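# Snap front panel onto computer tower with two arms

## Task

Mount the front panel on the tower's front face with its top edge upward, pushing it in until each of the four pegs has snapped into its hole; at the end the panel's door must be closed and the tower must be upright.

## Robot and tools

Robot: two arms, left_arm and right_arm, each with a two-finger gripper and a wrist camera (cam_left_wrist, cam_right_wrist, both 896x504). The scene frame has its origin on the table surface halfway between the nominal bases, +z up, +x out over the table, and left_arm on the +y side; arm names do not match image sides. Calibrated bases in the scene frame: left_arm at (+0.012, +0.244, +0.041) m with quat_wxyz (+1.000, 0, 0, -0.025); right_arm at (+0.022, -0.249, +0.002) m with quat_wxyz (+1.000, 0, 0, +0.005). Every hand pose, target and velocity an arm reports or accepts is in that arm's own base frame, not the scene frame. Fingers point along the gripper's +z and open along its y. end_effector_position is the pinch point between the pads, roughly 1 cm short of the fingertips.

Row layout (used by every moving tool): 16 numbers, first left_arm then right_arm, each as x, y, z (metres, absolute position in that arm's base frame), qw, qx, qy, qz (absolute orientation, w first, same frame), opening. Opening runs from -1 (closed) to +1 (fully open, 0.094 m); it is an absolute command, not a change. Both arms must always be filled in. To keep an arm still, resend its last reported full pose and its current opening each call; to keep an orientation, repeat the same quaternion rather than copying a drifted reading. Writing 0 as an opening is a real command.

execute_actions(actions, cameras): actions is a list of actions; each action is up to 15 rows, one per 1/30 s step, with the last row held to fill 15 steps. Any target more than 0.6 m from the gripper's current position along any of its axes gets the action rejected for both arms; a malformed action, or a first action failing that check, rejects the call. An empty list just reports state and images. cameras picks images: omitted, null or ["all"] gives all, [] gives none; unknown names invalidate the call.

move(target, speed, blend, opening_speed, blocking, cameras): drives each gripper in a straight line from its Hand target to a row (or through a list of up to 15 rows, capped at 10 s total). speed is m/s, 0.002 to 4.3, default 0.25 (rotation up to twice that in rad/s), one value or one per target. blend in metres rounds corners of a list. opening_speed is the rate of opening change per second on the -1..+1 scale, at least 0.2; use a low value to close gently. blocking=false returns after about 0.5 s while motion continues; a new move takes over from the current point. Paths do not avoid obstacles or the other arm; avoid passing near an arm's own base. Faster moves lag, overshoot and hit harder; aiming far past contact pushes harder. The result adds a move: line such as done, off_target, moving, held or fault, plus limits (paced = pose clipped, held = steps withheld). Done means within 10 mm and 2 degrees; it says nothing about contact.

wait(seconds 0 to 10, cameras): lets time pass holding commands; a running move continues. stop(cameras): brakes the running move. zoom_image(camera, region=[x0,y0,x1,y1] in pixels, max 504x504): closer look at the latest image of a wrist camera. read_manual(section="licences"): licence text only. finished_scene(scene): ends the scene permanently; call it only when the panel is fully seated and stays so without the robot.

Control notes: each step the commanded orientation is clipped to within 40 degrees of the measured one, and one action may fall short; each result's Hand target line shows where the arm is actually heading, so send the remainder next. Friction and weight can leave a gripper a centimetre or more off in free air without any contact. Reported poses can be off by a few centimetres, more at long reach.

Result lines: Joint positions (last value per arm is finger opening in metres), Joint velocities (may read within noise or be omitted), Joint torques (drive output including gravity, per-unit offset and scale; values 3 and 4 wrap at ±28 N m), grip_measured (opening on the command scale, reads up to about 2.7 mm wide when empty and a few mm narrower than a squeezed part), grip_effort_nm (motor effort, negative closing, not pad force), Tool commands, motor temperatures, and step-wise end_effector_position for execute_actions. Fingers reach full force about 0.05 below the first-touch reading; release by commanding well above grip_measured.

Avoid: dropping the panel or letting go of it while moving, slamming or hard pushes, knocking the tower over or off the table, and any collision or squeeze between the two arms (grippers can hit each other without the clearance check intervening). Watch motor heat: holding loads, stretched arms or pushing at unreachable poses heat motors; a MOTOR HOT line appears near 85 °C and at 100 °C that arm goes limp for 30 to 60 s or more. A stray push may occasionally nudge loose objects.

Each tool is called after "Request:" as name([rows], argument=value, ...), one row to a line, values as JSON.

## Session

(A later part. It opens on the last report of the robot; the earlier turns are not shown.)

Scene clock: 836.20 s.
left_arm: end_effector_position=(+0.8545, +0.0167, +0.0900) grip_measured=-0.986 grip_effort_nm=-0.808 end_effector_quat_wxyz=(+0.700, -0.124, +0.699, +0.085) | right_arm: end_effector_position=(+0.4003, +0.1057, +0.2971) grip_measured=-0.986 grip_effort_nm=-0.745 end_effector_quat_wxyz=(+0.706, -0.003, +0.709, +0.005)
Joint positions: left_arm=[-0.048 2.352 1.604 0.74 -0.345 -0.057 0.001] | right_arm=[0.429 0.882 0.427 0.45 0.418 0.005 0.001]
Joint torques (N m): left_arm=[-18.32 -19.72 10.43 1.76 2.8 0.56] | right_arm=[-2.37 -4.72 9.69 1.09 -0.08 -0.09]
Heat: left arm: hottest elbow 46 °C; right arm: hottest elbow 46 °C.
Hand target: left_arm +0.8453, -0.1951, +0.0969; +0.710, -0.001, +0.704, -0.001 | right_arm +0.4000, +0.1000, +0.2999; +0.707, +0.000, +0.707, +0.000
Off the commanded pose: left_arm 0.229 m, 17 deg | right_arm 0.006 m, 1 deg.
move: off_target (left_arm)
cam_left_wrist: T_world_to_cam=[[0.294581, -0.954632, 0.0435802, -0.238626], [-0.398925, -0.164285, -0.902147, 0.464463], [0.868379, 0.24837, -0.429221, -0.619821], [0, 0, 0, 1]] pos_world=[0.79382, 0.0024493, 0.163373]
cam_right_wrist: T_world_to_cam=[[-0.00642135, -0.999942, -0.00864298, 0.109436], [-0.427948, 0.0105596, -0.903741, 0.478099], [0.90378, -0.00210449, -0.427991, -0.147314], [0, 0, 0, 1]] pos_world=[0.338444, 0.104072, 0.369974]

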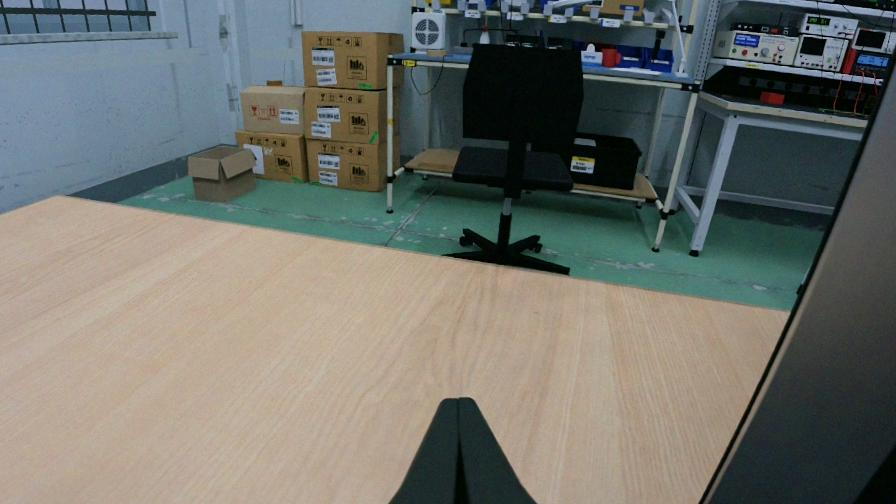

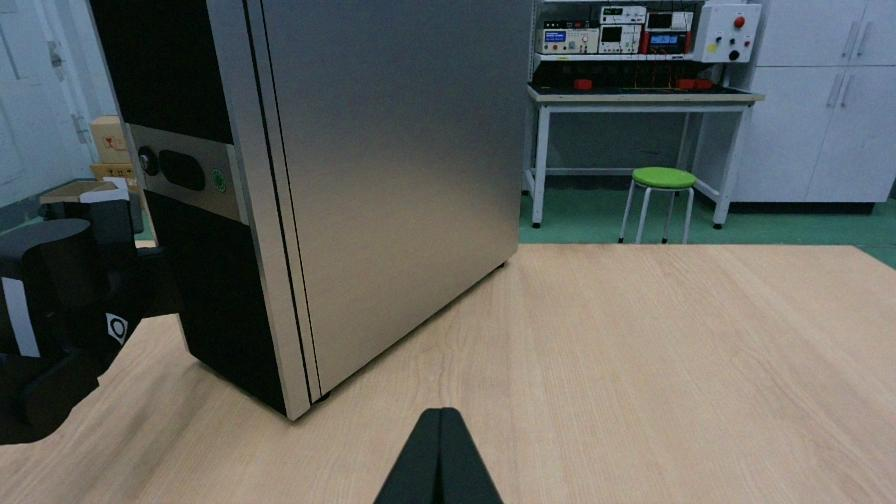

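Request:
move([
  [0.83,0.08,0.12,0.707,0,0.707,0,-1,0.40,0.1,0.30,0.707,0,0.707,0,-1],
  [0.70,0.08,0.30,0.6813,0.189,0.6813,-0.189,-1,0.40,0.1,0.30,0.707,0,0.707,0,-1],
  [0.751,0.036,0.39,0.6813,0.189,0.6813,-0.189,-1,0.40,0.1,0.30,0.707,0,0.707,0,-1],
], speed=0.15, blend=0.03)

Scene clock: 852.27 s.
left_arm: end_effector_position=(+0.7425, +0.0357, +0.3692) grip_measured=-0.988 grip_effort_nm=-0.672 end_effector_quat_wxyz=(+0.671, +0.182, +0.692, -0.196) | right_arm: end_effector_position=(+0.4003, +0.1057, +0.2971) grip_measured=-0.986 grip_effort_nm=-0.759 end_effector_quat_wxyz=(+0.706, -0.003, +0.709, +0.005)
Joint positions: left_arm=[0.206 1.784 1.49 0.262 0.747 -0.005 0.001] | right_arm=[0.429 0.882 0.427 0.45 0.418 0.005 0.001]
Joint torques (N m): left_arm=[-0.15 -15.44 12.62 1.81 -0.1 0.08] | right_arm=[-2.43 -5.07 9.68 1.06 -0.08 -0.1]
Motor temperatures (°C): left_arm=[26 33 45 26 30 22 26] | right_arm=[22 33 46 22 24 23 27]
Heat: left arm: hottest elbow 45 °C; right arm: hottest elbow 46 °C.
Hand target: left_arm +0.7497, +0.0359, +0.3897; +0.681, +0.189, +0.681, -0.189 | right_arm +0.4000, +0.1000, +0.2999; +0.707, +0.000, +0.707, +0.000
Off the commanded pose: left_arm 0.022 m, 2 deg | right_arm 0.006 m, 1 deg.
move: off_target (left_arm)
cam_left_wrist: T_world_to_cam=[[-0.512852, -0.858334, 0.0156681, 0.406704], [-0.388628, 0.215853, -0.895755, 0.651245], [0.765475, -0.465478, -0.444273, -0.300098], [0, 0, 0, 1]] pos_world=[0.691388, 0.0688262, 0.443658]
cam_right_wrist: T_world_to_cam=[[-0.00642135, -0.999942, -0.00864298, 0.109436], [-0.427948, 0.0105596, -0.903741, 0.478099], [0.90378, -0.00210449, -0.427991, -0.147314], [0, 0, 0, 1]] pos_world=[0.338444, 0.104072, 0.369974]

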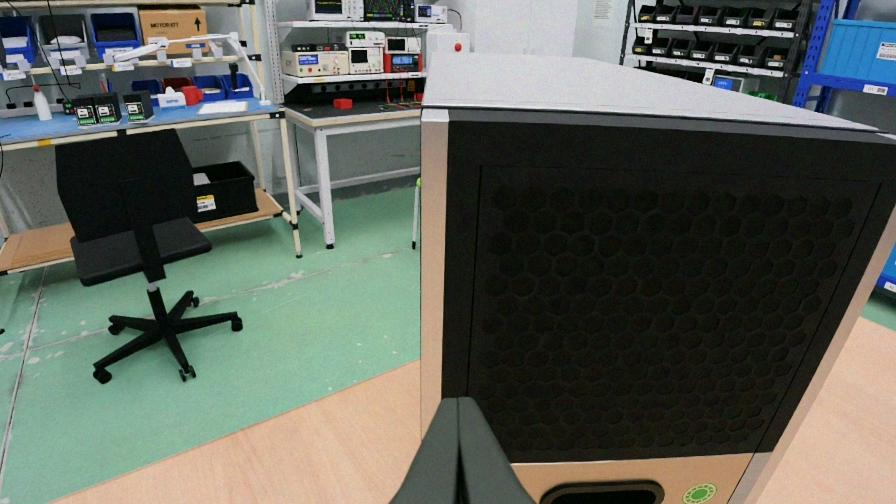

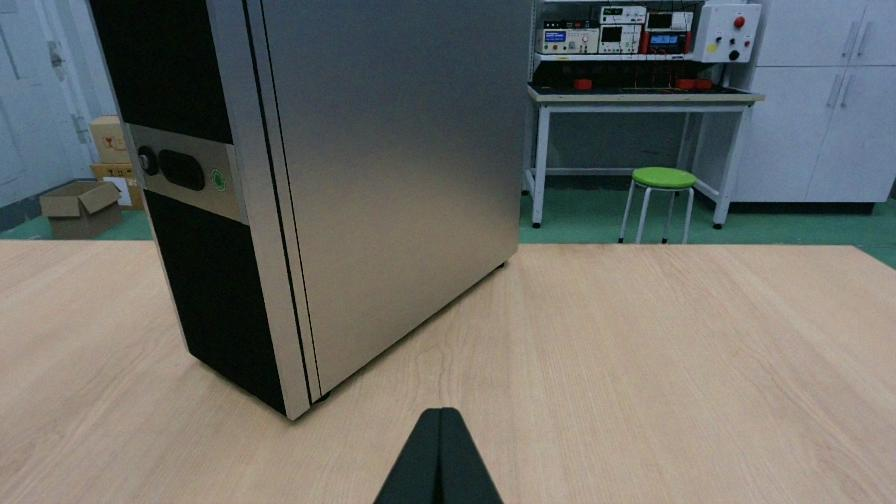

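Request:
move([
  [0.758,0.046,0.40,0.6813,0.189,0.6813,-0.189,-1,0.40,0.1,0.30,0.707,0,0.707,0,-1],
  [0.855,-0.012,0.40,0.6813,0.189,0.6813,-0.189,-1,0.40,0.1,0.30,0.707,0,0.707,0,-1],
], speed=0.05, cameras=["cam_left_wrist"])

Scene clock: 862.37 s.
left_arm: end_effector_position=(+0.8438, -0.0052, +0.3957) grip_measured=-0.988 grip_effort_nm=-0.672 end_effector_quat_wxyz=(+0.678, +0.183, +0.687, -0.189) | right_arm: end_effector_position=(+0.4003, +0.1057, +0.2971) grip_measured=-0.986 grip_effort_nm=-0.750 end_effector_quat_wxyz=(+0.706, -0.003, +0.709, +0.005)
Joint positions: left_arm=[0.118 2.018 1.902 0.104 0.65 -0.005 0.001] | right_arm=[0.429 0.882 0.427 0.45 0.418 0.005 0.001]
Joint torques (N m): left_arm=[-0.62 -17.44 13.04 1.76 -0.03 0.07] | right_arm=[-2.32 -5.01 9.7 1.14 -0.07 -0.12]
Heat: left arm: hottest elbow 45 °C; right arm: hottest elbow 46 °C.
Hand target: left_arm +0.8537, -0.0120, +0.3997; +0.682, +0.189, +0.681, -0.189 | right_arm +0.4000, +0.1000, +0.2999; +0.707, +0.000, +0.707, +0.000
Off the commanded pose: left_arm 0.014 m, 1 deg | right_arm 0.006 m, 1 deg.
move: off_target (left_arm)
cam_left_wrist: T_world_to_cam=[[-0.50544, -0.862861, 0.00131774, 0.422569], [-0.373246, 0.21726, -0.901934, 0.712564], [0.777957, -0.456366, -0.431872, -0.400316], [0, 0, 0, 1]] pos_world=[0.790974, 0.0271157, 0.469244]

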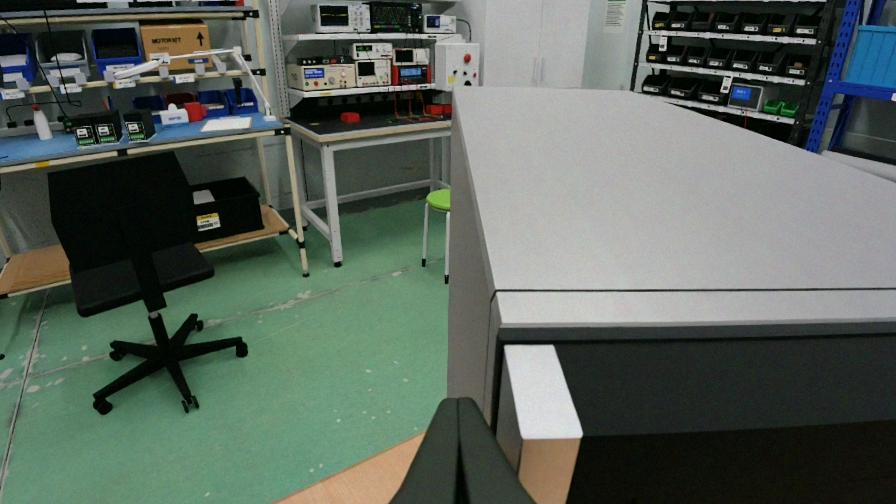

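Request:
move([
  [0.765,0.043,0.395,0.6813,0.189,0.6813,-0.189,-1,0.40,0.1,0.30,0.707,0,0.707,0,-1],
  [0.759,0.034,0.395,0.6813,0.189,0.6813,-0.189,-1,0.40,0.1,0.30,0.707,0,0.707,0,-1],
  [0.85,-0.021,0.395,0.6813,0.189,0.6813,-0.189,-1,0.40,0.1,0.30,0.707,0,0.707,0,-1],
], speed=0.06, cameras=["cam_left_wrist"])

Scene clock: 875.50 s.
left_arm: end_effector_position=(+0.8187, -0.0040, +0.3906) grip_measured=-0.988 grip_effort_nm=-0.662 end_effector_quat_wxyz=(+0.670, +0.183, +0.692, -0.196) | right_arm: end_effector_position=(+0.4003, +0.1057, +0.2971) grip_measured=-0.986 grip_effort_nm=-0.750 end_effector_quat_wxyz=(+0.706, -0.003, +0.709, +0.005)
Joint positions: left_arm=[0.126 1.951 1.795 0.123 0.67 -0.005 0.001] | right_arm=[0.429 0.882 0.427 0.45 0.418 0.005 0.001]
Joint torques (N m): left_arm=[-2.32 -13.68 16.12 2.29 -1.4 0.05] | right_arm=[-2.37 -4.72 9.7 1.03 -0.07 -0.12]
Heat: left arm: hottest elbow 47 °C; right arm: hottest elbow 46 °C.
Hand target: left_arm +0.8439, -0.0215, +0.3936; +0.682, +0.189, +0.681, -0.189 | right_arm +0.4000, +0.1000, +0.2999; +0.707, +0.000, +0.707, +0.000
Off the commanded pose: left_arm 0.036 m, 2 deg | right_arm 0.006 m, 1 deg.
move: off_target (left_arm)
cam_left_wrist: T_world_to_cam=[[-0.514877, -0.857145, 0.0142656, 0.413593], [-0.389159, 0.218871, -0.894791, 0.708686], [0.763844, -0.466259, -0.446257, -0.365189], [0, 0, 0, 1]] pos_world=[0.767688, 0.0291254, 0.465258]

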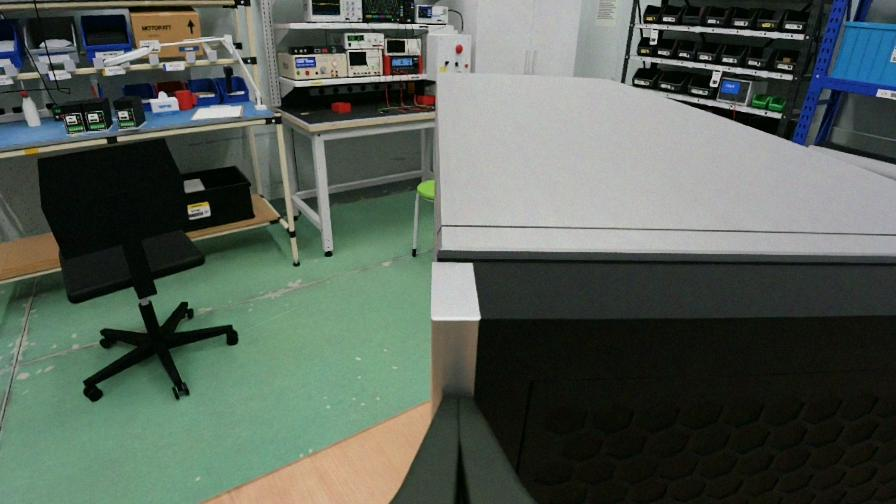

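Request:
move(target=[0.877,-0.037,0.395,0.6813,0.189,0.6813,-0.189,-1,0.40,0.1,0.30,0.707,0,0.707,0,-1], speed=0.05, cameras=[])

Request:
move(target=[0.895,-0.047,0.395,0.6813,0.189,0.6813,-0.189,-1,0.40,0.1,0.30,0.707,0,0.707,0,-1], speed=0.05, cameras=["cam_left_wrist"])

Scene clock: 881.90 s.
left_arm: end_effector_position=(+0.8435, +0.0160, +0.3933) grip_measured=-0.988 grip_effort_nm=-0.672 end_effector_quat_wxyz=(+0.676, +0.166, +0.696, -0.177) | right_arm: end_effector_position=(+0.4003, +0.1057, +0.2971) grip_measured=-0.986 grip_effort_nm=-0.750 end_effector_quat_wxyz=(+0.706, -0.003, +0.709, +0.005)
Joint positions: left_arm=[0.14 2.012 1.896 0.088 0.629 -0.005 0.001] | right_arm=[0.429 0.882 0.427 0.45 0.418 0.005 0.001]
Joint torques (N m): left_arm=[-5.3 -14.45 15.9 2.36 -0.7 0.04] | right_arm=[-1.96 -5.36 9.76 1.03 -0.08 -0.08]
Heat: left arm: hottest elbow 49 °C; right arm: hottest elbow 46 °C.
Hand target: left_arm +0.8656, -0.0373, +0.3928; +0.682, +0.188, +0.681, -0.189 | right_arm +0.4000, +0.1000, +0.2999; +0.707, +0.000, +0.707, +0.000
Off the commanded pose: left_arm 0.063 m, 4 deg | right_arm 0.006 m, 1 deg.
move: off_target (left_arm)

Scene clock: 883.20 s.
left_arm: end_effector_position=(+0.8589, +0.0255, +0.3945) grip_measured=-0.988 grip_effort_nm=-0.672 end_effector_quat_wxyz=(+0.679, +0.156, +0.698, -0.167) | right_arm: end_effector_position=(+0.4003, +0.1057, +0.2971) grip_measured=-0.986 grip_effort_nm=-0.755 end_effector_quat_wxyz=(+0.706, -0.003, +0.709, +0.005)
Joint positions: left_arm=[0.144 2.053 1.965 0.061 0.605 -0.005 0.001] | right_arm=[0.429 0.882 0.427 0.45 0.418 0.005 0.001]
Joint torques (N m): left_arm=[-6.89 -15.27 15.82 2.37 -0.36 0.06] | right_arm=[-2.78 -4.66 9.58 1.05 -0.08 -0.11]
Heat: left arm: hottest elbow 49 °C; right arm: hottest elbow 46 °C.
Hand target: left_arm +0.8793, -0.0469, +0.3924; +0.682, +0.188, +0.681, -0.189 | right_arm +0.4000, +0.1000, +0.2999; +0.707, +0.000, +0.707, +0.000
Off the commanded pose: left_arm 0.081 m, 5 deg | right_arm 0.006 m, 1 deg.
move: off_target (left_arm)
cam_left_wrist: T_world_to_cam=[[-0.44293, -0.896505, 0.00960108, 0.400544], [-0.401949, 0.188993, -0.895946, 0.733516], [0.801405, -0.4007, -0.44406, -0.41524], [0, 0, 0, 1]] pos_world=[0.805025, 0.0540739, 0.468954]

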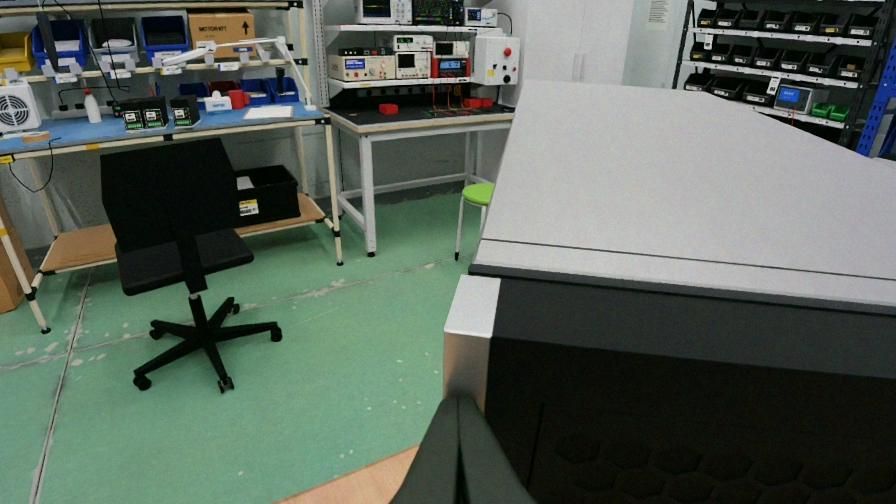

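Request:
move([
  [0.74,0.09,0.42,0.6813,0.189,0.6813,-0.189,-1,0.40,0.1,0.30,0.707,0,0.707,0,-1],
  [0.58,0.34,0.36,0.65,0.26,0.66,-0.27,-1,0.40,0.1,0.30,0.707,0,0.707,0,-1],
])

Request:
move(target=[0.60,0.1,0.50,0.645,0.086,0.755,-0.072,-1,0.40,0.1,0.30,0.707,0,0.707,0,-1], cameras=["cam_left_wrist"])

Scene clock: 908.60 s.
left_arm: end_effector_position=(+0.5714, +0.3368, +0.3486) grip_measured=-0.988 grip_effort_nm=-0.676 end_effector_quat_wxyz=(+0.647, +0.240, +0.666, -0.285) | right_arm: end_effector_position=(+0.4003, +0.1057, +0.2971) grip_measured=-0.986 grip_effort_nm=-0.745 end_effector_quat_wxyz=(+0.706, -0.003, +0.709, +0.005)
Joint positions: left_arm=[0.795 1.875 1.566 0.223 1.556 0.017 0.001] | right_arm=[0.429 0.882 0.427 0.45 0.418 0.005 0.001]
Joint torques (N m): left_arm=[-0.38 -15.85 11.95 1.92 0.15 0.15] | right_arm=[-2.2 -4.89 9.81 1.06 -0.07 -0.12]
Motor temperatures (°C): left_arm=[25 31 54 26 27 22 26] | right_arm=[22 32 45 22 24 23 26]
Heat: left arm: hottest elbow 54 °C; right arm: hottest elbow 45 °C.
Hand target: left_arm +0.5793, +0.3395, +0.3599; +0.653, +0.259, +0.658, -0.271 | right_arm +0.4000, +0.1000, +0.2999; +0.707, +0.000, +0.707, +0.000
Off the commanded pose: left_arm 0.015 m, 3 deg | right_arm 0.006 m, 1 deg.
move: off_target (left_arm)
cam_left_wrist: T_world_to_cam=[[-0.686323, -0.724996, 0.0578053, 0.617309], [-0.344413, 0.253978, -0.903811, 0.46595], [0.640578, -0.640215, -0.424009, 0.0849852], [0, 0, 0, 1]] pos_world=[0.529713, 0.383614, 0.421481]
cam_right_wrist: T_world_to_cam=[[-0.00642135, -0.999942, -0.00864298, 0.109436], [-0.427948, 0.0105596, -0.903741, 0.478099], [0.90378, -0.00210449, -0.427991, -0.147314], [0, 0, 0, 1]] pos_world=[0.338444, 0.104072, 0.369974]

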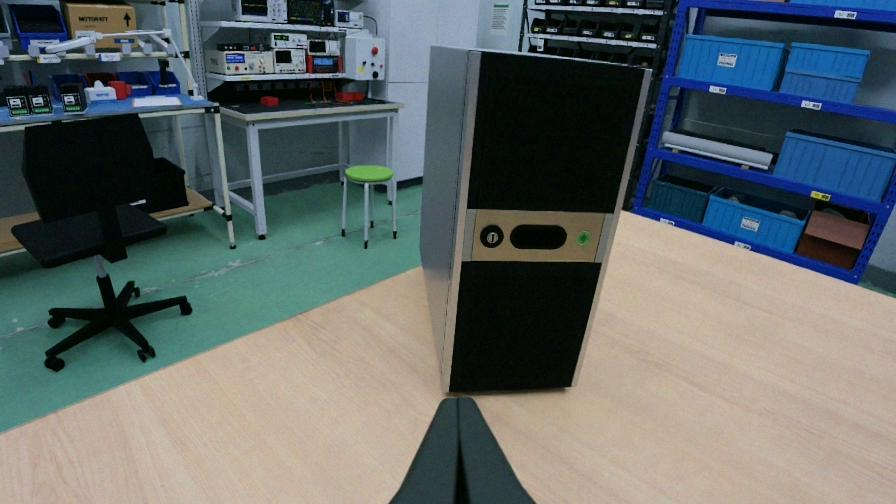

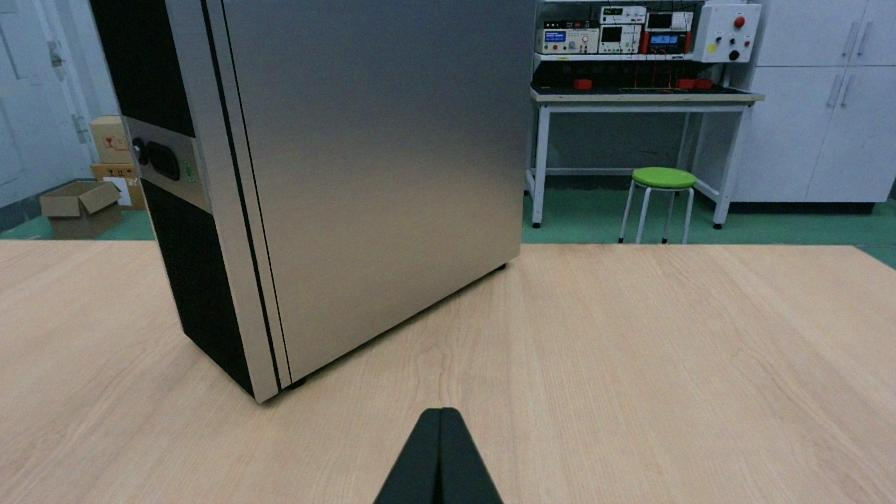

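Scene clock: 910.47 s.
left_arm: end_effector_position=(+0.5970, +0.0978, +0.4807) grip_measured=-0.988 grip_effort_nm=-0.667 end_effector_quat_wxyz=(+0.636, +0.081, +0.763, -0.079) | right_arm: end_effector_position=(+0.4003, +0.1057, +0.2971) grip_measured=-0.986 grip_effort_nm=-0.750 end_effector_quat_wxyz=(+0.706, -0.003, +0.709, +0.005)
Joint positions: left_arm=[0.307 1.334 1.365 -0.239 0.528 0.088 0.001] | right_arm=[0.429 0.882 0.427 0.45 0.418 0.005 0.001]
Joint torques (N m): left_arm=[0.21 -9.35 12.41 1.85 -0.01 0.08] | right_arm=[-2.32 -5.01 9.77 1.17 -0.07 -0.12]
Heat: left arm: hottest elbow 54 °C; right arm: hottest elbow 45 °C.
Hand target: left_arm +0.5992, +0.0998, +0.4998; +0.646, +0.086, +0.755, -0.072 | right_arm +0.4000, +0.1000, +0.2999; +0.707, +0.000, +0.707, +0.000
Off the commanded pose: left_arm 0.020 m, 2 deg | right_arm 0.006 m, 1 deg.
move: off_target (left_arm)
cam_left_wrist: T_world_to_cam=[[-0.225045, -0.97433, 0.00600316, 0.227857], [-0.563933, 0.125225, -0.816271, 0.756414], [0.794565, -0.187083, -0.577638, -0.0906931], [0, 0, 0, 1]] pos_world=[0.549907, 0.110319, 0.563683]

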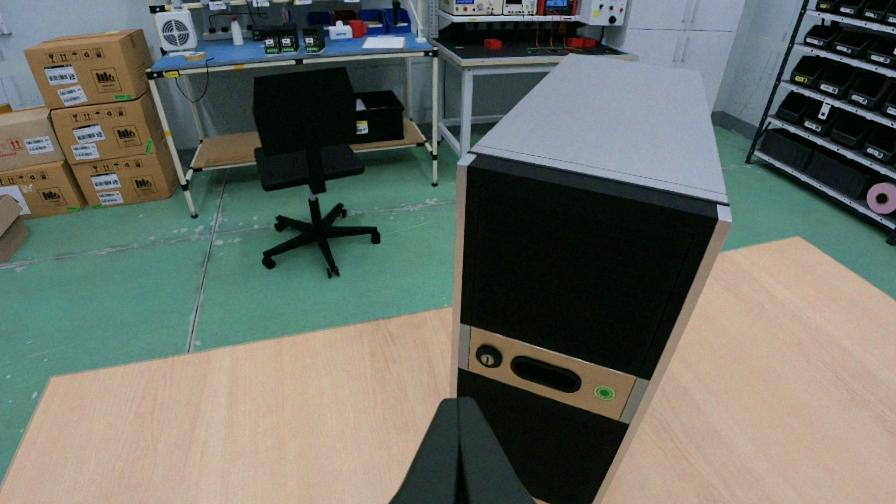

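Request:
zoom_image(camera="cam_left_wrist", region=[420, 130, 760, 240])

Request:
move(target=[0.58,0.36,0.36,0.61,0.35,0.62,-0.35,-1,0.40,0.1,0.30,0.707,0,0.707,0,-1], cameras=["cam_left_wrist"])

Request:
zoom_image(camera="cam_left_wrist", region=[420, 30, 700, 420])

Scaled by 1.482 (camera's finer frame: 1280x720).

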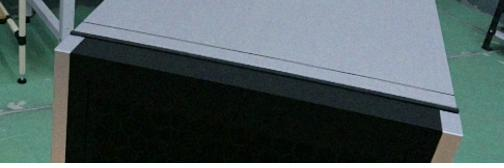

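Scene clock: 920.63 s.
left_arm: end_effector_position=(+0.5717, +0.3523, +0.3537) grip_measured=-0.988 grip_effort_nm=-0.667 end_effector_quat_wxyz=(+0.650, +0.242, +0.666, -0.276) | right_arm: end_effector_position=(+0.4003, +0.1057, +0.2971) grip_measured=-0.986 grip_effort_nm=-0.750 end_effector_quat_wxyz=(+0.706, -0.003, +0.709, +0.005)
Joint positions: left_arm=[0.812 1.893 1.659 -0.115 1.561 0.295 0.001] | right_arm=[0.429 0.882 0.427 0.45 0.418 0.005 0.001]
Joint torques (N m): left_arm=[0.21 -15.5 12.14 2.14 0.34 0.15] | right_arm=[-2.37 -5.3 9.66 1.03 -0.08 -0.11]
Heat: left arm: hottest elbow 53 °C; right arm: hottest elbow 45 °C.
Hand target: left_arm +0.5797, +0.3593, +0.3598; +0.656, +0.258, +0.659, -0.262 | right_arm +0.4000, +0.1000, +0.2999; +0.707, +0.000, +0.707, +0.000
Off the commanded pose: left_arm 0.013 m, 17 deg | right_arm 0.006 m, 1 deg.
joint sent to its limit (left arm) — joint 5 (wrist yaw), upper limit. The joint targets are off in orientation, not in position.
move: off_target (left_arm)
cam_left_wrist: T_world_to_cam=[[-0.679438, -0.732539, 0.0418386, 0.632764], [-0.338351, 0.262207, -0.903751, 0.460369], [0.651063, -0.628199, -0.426009, 0.087524], [0, 0, 0, 1]] pos_world=[0.528706, 0.397795, 0.426871]

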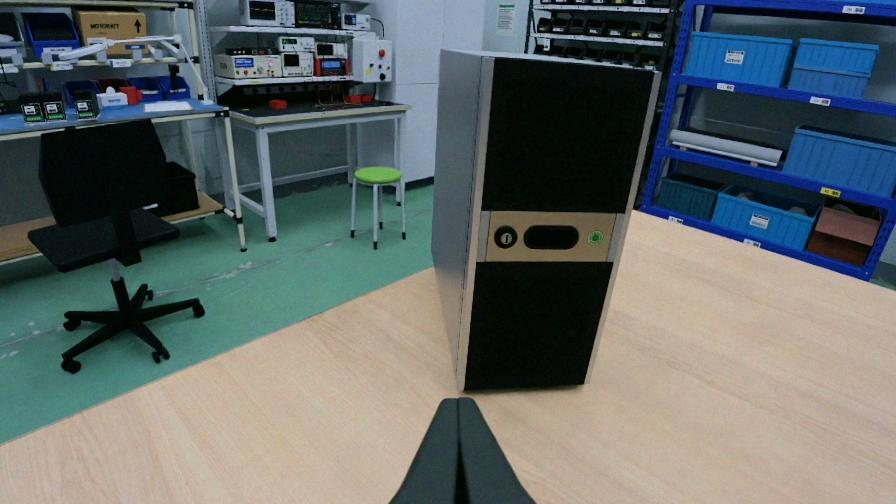

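Scaled by 1.292 (camera's finer frame: 1280x720).

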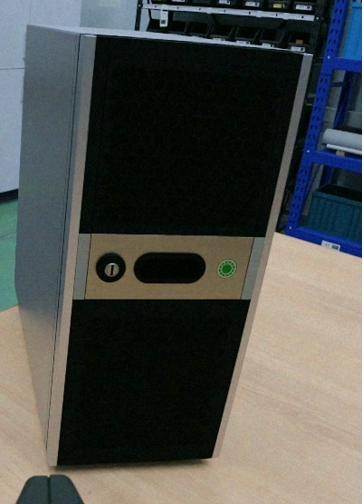

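Request:
move(target=[0.80,0.36,0.36,0.618,0.343,0.618,-0.343,-1,0.40,0.1,0.30,0.707,0,0.707,0,-1], cameras=["cam_left_wrist"])

Request:
zoom_image(camera="cam_left_wrist", region=[420, 0, 820, 250])

Scene clock: 943.80 s.
left_arm: end_effector_position=(+0.7948, +0.3593, +0.3669) grip_measured=-0.988 grip_effort_nm=-0.667 end_effector_quat_wxyz=(+0.662, +0.266, +0.640, -0.285) | right_arm: end_effector_position=(+0.4003, +0.1057, +0.2971) grip_measured=-0.986 grip_effort_nm=-0.750 end_effector_quat_wxyz=(+0.706, -0.003, +0.709, +0.005)
Joint positions: left_arm=[0.621 2.645 2.883 0.024 1.417 -0.271 0.001] | right_arm=[0.429 0.882 0.427 0.45 0.418 0.005 0.001]
Joint torques (N m): left_arm=[-0.15 -21.3 12.1 2.03 -0.31 -0.08] | right_arm=[-2.26 -5.25 9.77 1.01 -0.07 -0.12]
Heat: left arm: hottest elbow 50 °C; right arm: hottest elbow 45 °C.
Hand target: left_arm +0.7981, +0.3588, +0.3594; +0.665, +0.270, +0.637, -0.283 | right_arm +0.4000, +0.1000, +0.2999; +0.707, +0.000, +0.707, +0.000
Off the commanded pose: left_arm 0.009 m, 12 deg | right_arm 0.006 m, 1 deg.
elbow stopped short (left arm): the move would have taken joint 3 (elbow) straighter than the controller allows.
move: off_target (left_arm)
cam_left_wrist: T_world_to_cam=[[-0.716729, -0.697352, 0.000648185, 0.821061], [-0.270427, 0.277085, -0.922005, 0.493239], [0.642782, -0.661003, -0.387178, -0.0436722], [0, 0, 0, 1]] pos_world=[0.749935, 0.407032, 0.437328]

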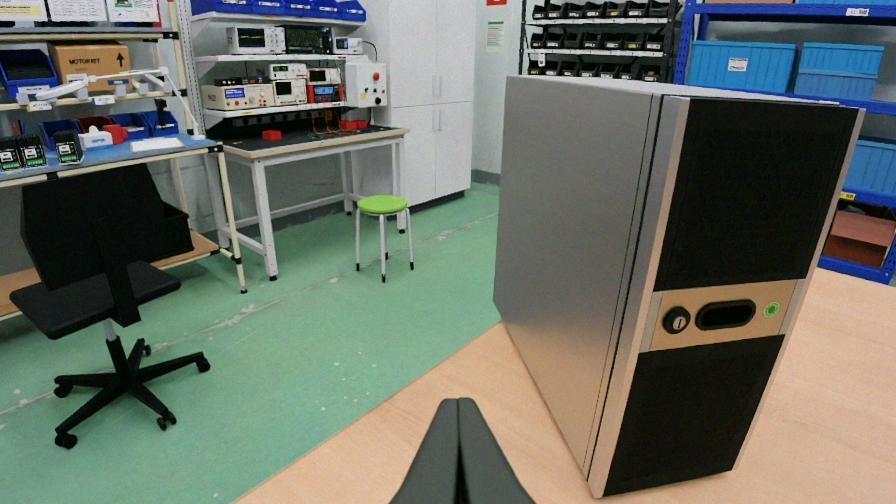

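Scaled by 1.260 (camera's finer frame: 1280x720).

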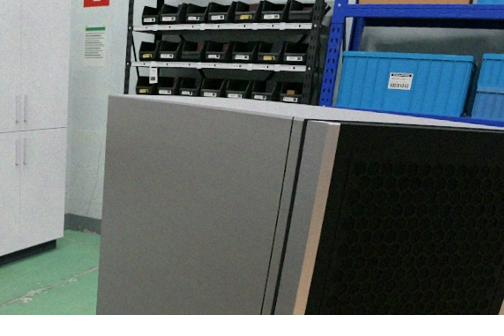

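Request:
zoom_image(camera="cam_left_wrist", region=[630, 80, 710, 125])

Request:
zoom_image(camera="cam_left_wrist", region=[580, 430, 660, 475])

Request:
zoom_image(camera="cam_left_wrist", region=[590, 290, 670, 335])

Scaled by 6.300 (camera's finer frame: 1280x720).

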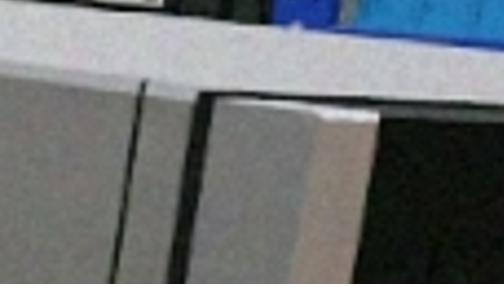

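Scaled by 6.300 (camera's finer frame: 1280x720).

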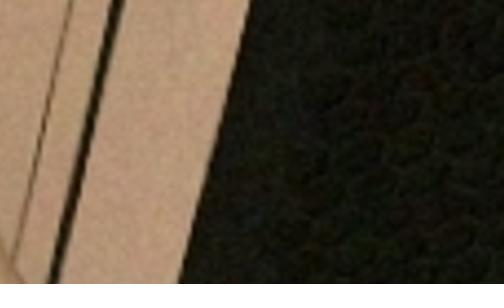

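Scaled by 6.300 (camera's finer frame: 1280x720).

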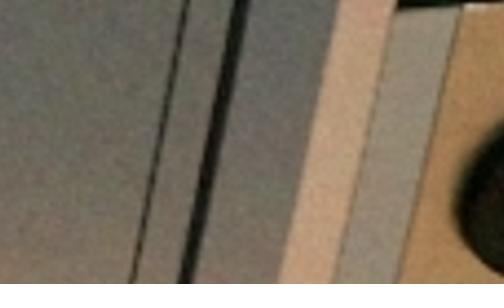

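Request:
move([
  [0.62,0.38,0.36,0.66,0.26,0.66,-0.27,-1,0.42,0.02,0.34,0.707,0,0.707,0,-1],
  [0.35,0.42,0.36,0.707,0,0.707,0,-1,0.55,0.02,0.36,0.707,0,0.707,0,-1],
])

Scene clock: 959.33 s.
left_arm: end_effector_position=(+0.3517, +0.4202, +0.3555) grip_measured=-0.988 grip_effort_nm=-0.672 end_effector_quat_wxyz=(+0.704, +0.000, +0.710, -0.004) | right_arm: end_effector_position=(+0.5352, +0.0260, +0.3249) grip_measured=-0.986 grip_effort_nm=-0.750 end_effector_quat_wxyz=(+0.682, -0.003, +0.731, +0.004)
Joint positions: left_arm=[1.168 1.428 1.006 0.402 1.173 0.014 0.001] | right_arm=[0.068 1.196 0.747 0.38 0.057 0.005 0.001]
Joint torques (N m): left_arm=[0.91 -10.58 8.34 2.41 -0.09 -0.1] | right_arm=[-2.43 -8.18 15.15 2.24 -0.08 -0.11]
Motor temperatures (°C): left_arm=[25 33 49 26 26 22 26] | right_arm=[22 32 46 22 24 23 26]
Heat: left arm: hottest elbow 49 °C; right arm: hottest elbow 46 °C.
Hand target: left_arm +0.3500, +0.4199, +0.3600; +0.707, +0.000, +0.707, +0.000 | right_arm +0.5471, +0.0200, +0.3599; +0.707, +0.000, +0.707, +0.000
Off the commanded pose: left_arm 0.005 m, 1 deg | right_arm 0.039 m, 4 deg.
move: off_target (right_arm)
cam_left_wrist: T_world_to_cam=[[-0.00252492, -0.999979, -0.00591124, 0.424318], [-0.430585, 0.00642238, -0.902527, 0.509165], [0.902546, 0.000266484, -0.430593, -0.0768837], [0, 0, 0, 1]] pos_world=[0.289701, 0.42106, 0.428938]
cam_right_wrist: T_world_to_cam=[[-0.00695618, -0.999961, -0.00548272, 0.0301025], [-0.485217, 0.00816942, -0.874356, 0.582941], [0.874366, -0.00342186, -0.485255, -0.223213], [0, 0, 0, 1]] pos_world=[0.478232, 0.0245753, 0.401548]

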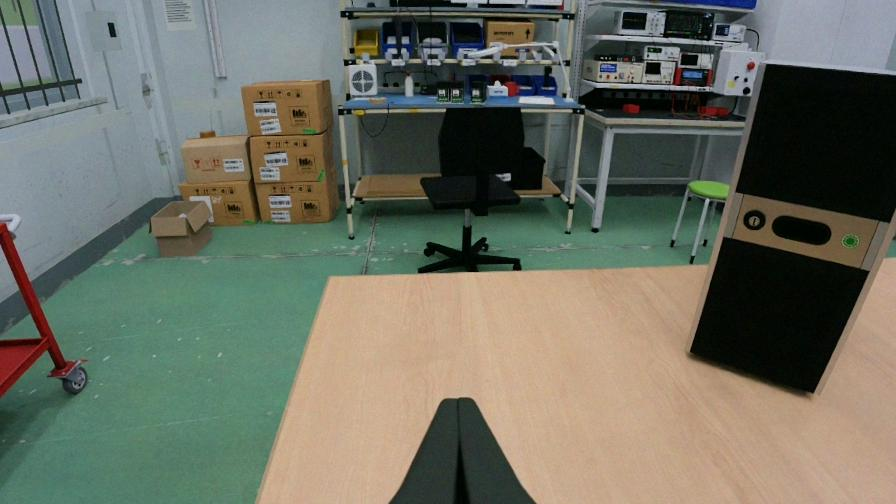

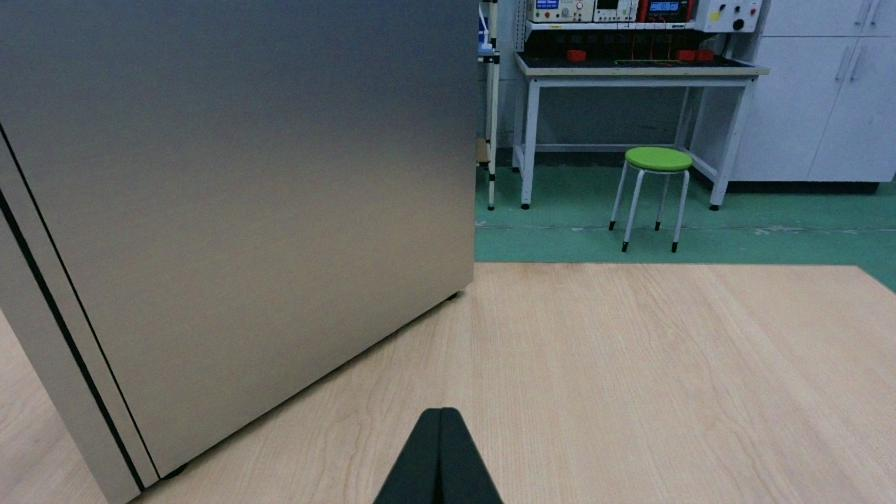

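Check the right side, backed off.

Request:
move(target=[0.35,0.42,0.36,0.707,0,0.707,0,-1,0.42,0.06,0.40,0.683,-0.12,0.71,0.12,-1], cameras=["cam_right_wrist"])

Request:
zoom_image(camera="cam_right_wrist", region=[300, 20, 804, 304])

Scene clock: 968.07 s.
left_arm: end_effector_position=(+0.3517, +0.4202, +0.3555) grip_measured=-0.988 grip_effort_nm=-0.667 end_effector_quat_wxyz=(+0.704, -0.001, +0.710, -0.004) | right_arm: end_effector_position=(+0.4201, +0.0652, +0.3997) grip_measured=-0.986 grip_effort_nm=-0.745 end_effector_quat_wxyz=(+0.683, -0.120, +0.709, +0.127)
Joint positions: left_arm=[1.168 1.428 1.006 0.402 1.173 0.013 0.001] | right_arm=[0.025 0.794 0.69 0.067 -0.327 0.005 0.001]
Joint torques (N m): left_arm=[0.26 -10.4 8.34 2.35 -0.08 -0.09] | right_arm=[-1.96 -4.66 10.67 1.26 -0.07 -0.16]
Heat: left arm: hottest elbow 49 °C; right arm: hottest elbow 47 °C.
Hand target: left_arm +0.3500, +0.4199, +0.3600; +0.707, +0.000, +0.707, +0.000 | right_arm +0.4200, +0.0600, +0.4000; +0.683, -0.120, +0.710, +0.120
Off the commanded pose: left_arm 0.005 m, 1 deg | right_arm 0.005 m, 1 deg.
move: done
cam_right_wrist: T_world_to_cam=[[0.327806, -0.944491, -0.021913, -0.0687483], [-0.43715, -0.131078, -0.889786, 0.587226], [0.837522, 0.301256, -0.455852, -0.102291], [0, 0, 0, 1]] pos_world=[0.364913, 0.0428562, 0.474369]

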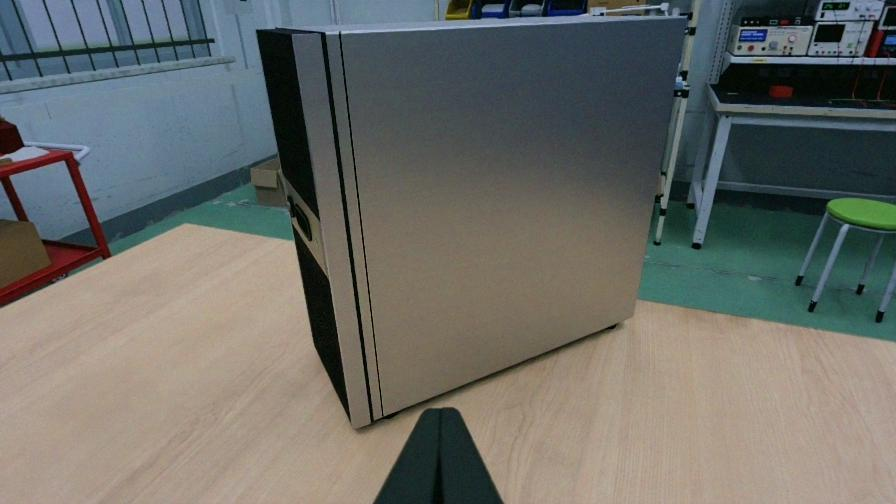

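Scaled by 1.000.

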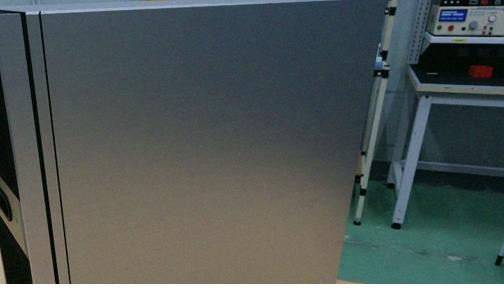

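Request:
zoom_image(camera="cam_right_wrist", region=[290, 25, 370, 70])

Request:
zoom_image(camera="cam_right_wrist", region=[330, 375, 410, 420])

Scaled by 6.300 (camera's finer frame: 1280x720).

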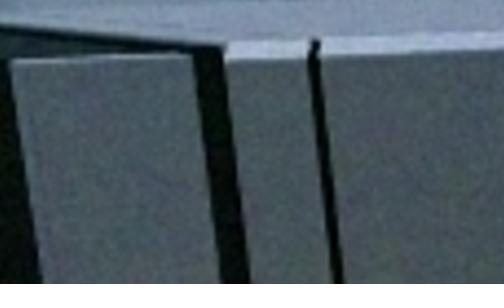

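Scaled by 6.300 (camera's finer frame: 1280x720).

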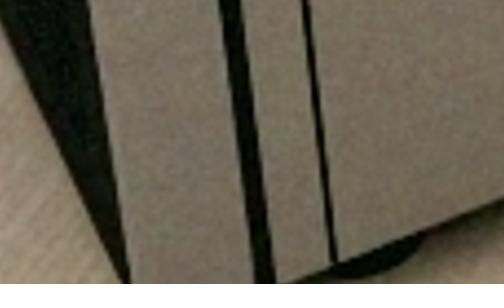

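Request:
finished_scene(scene=2)

The scene is finished: the task was done.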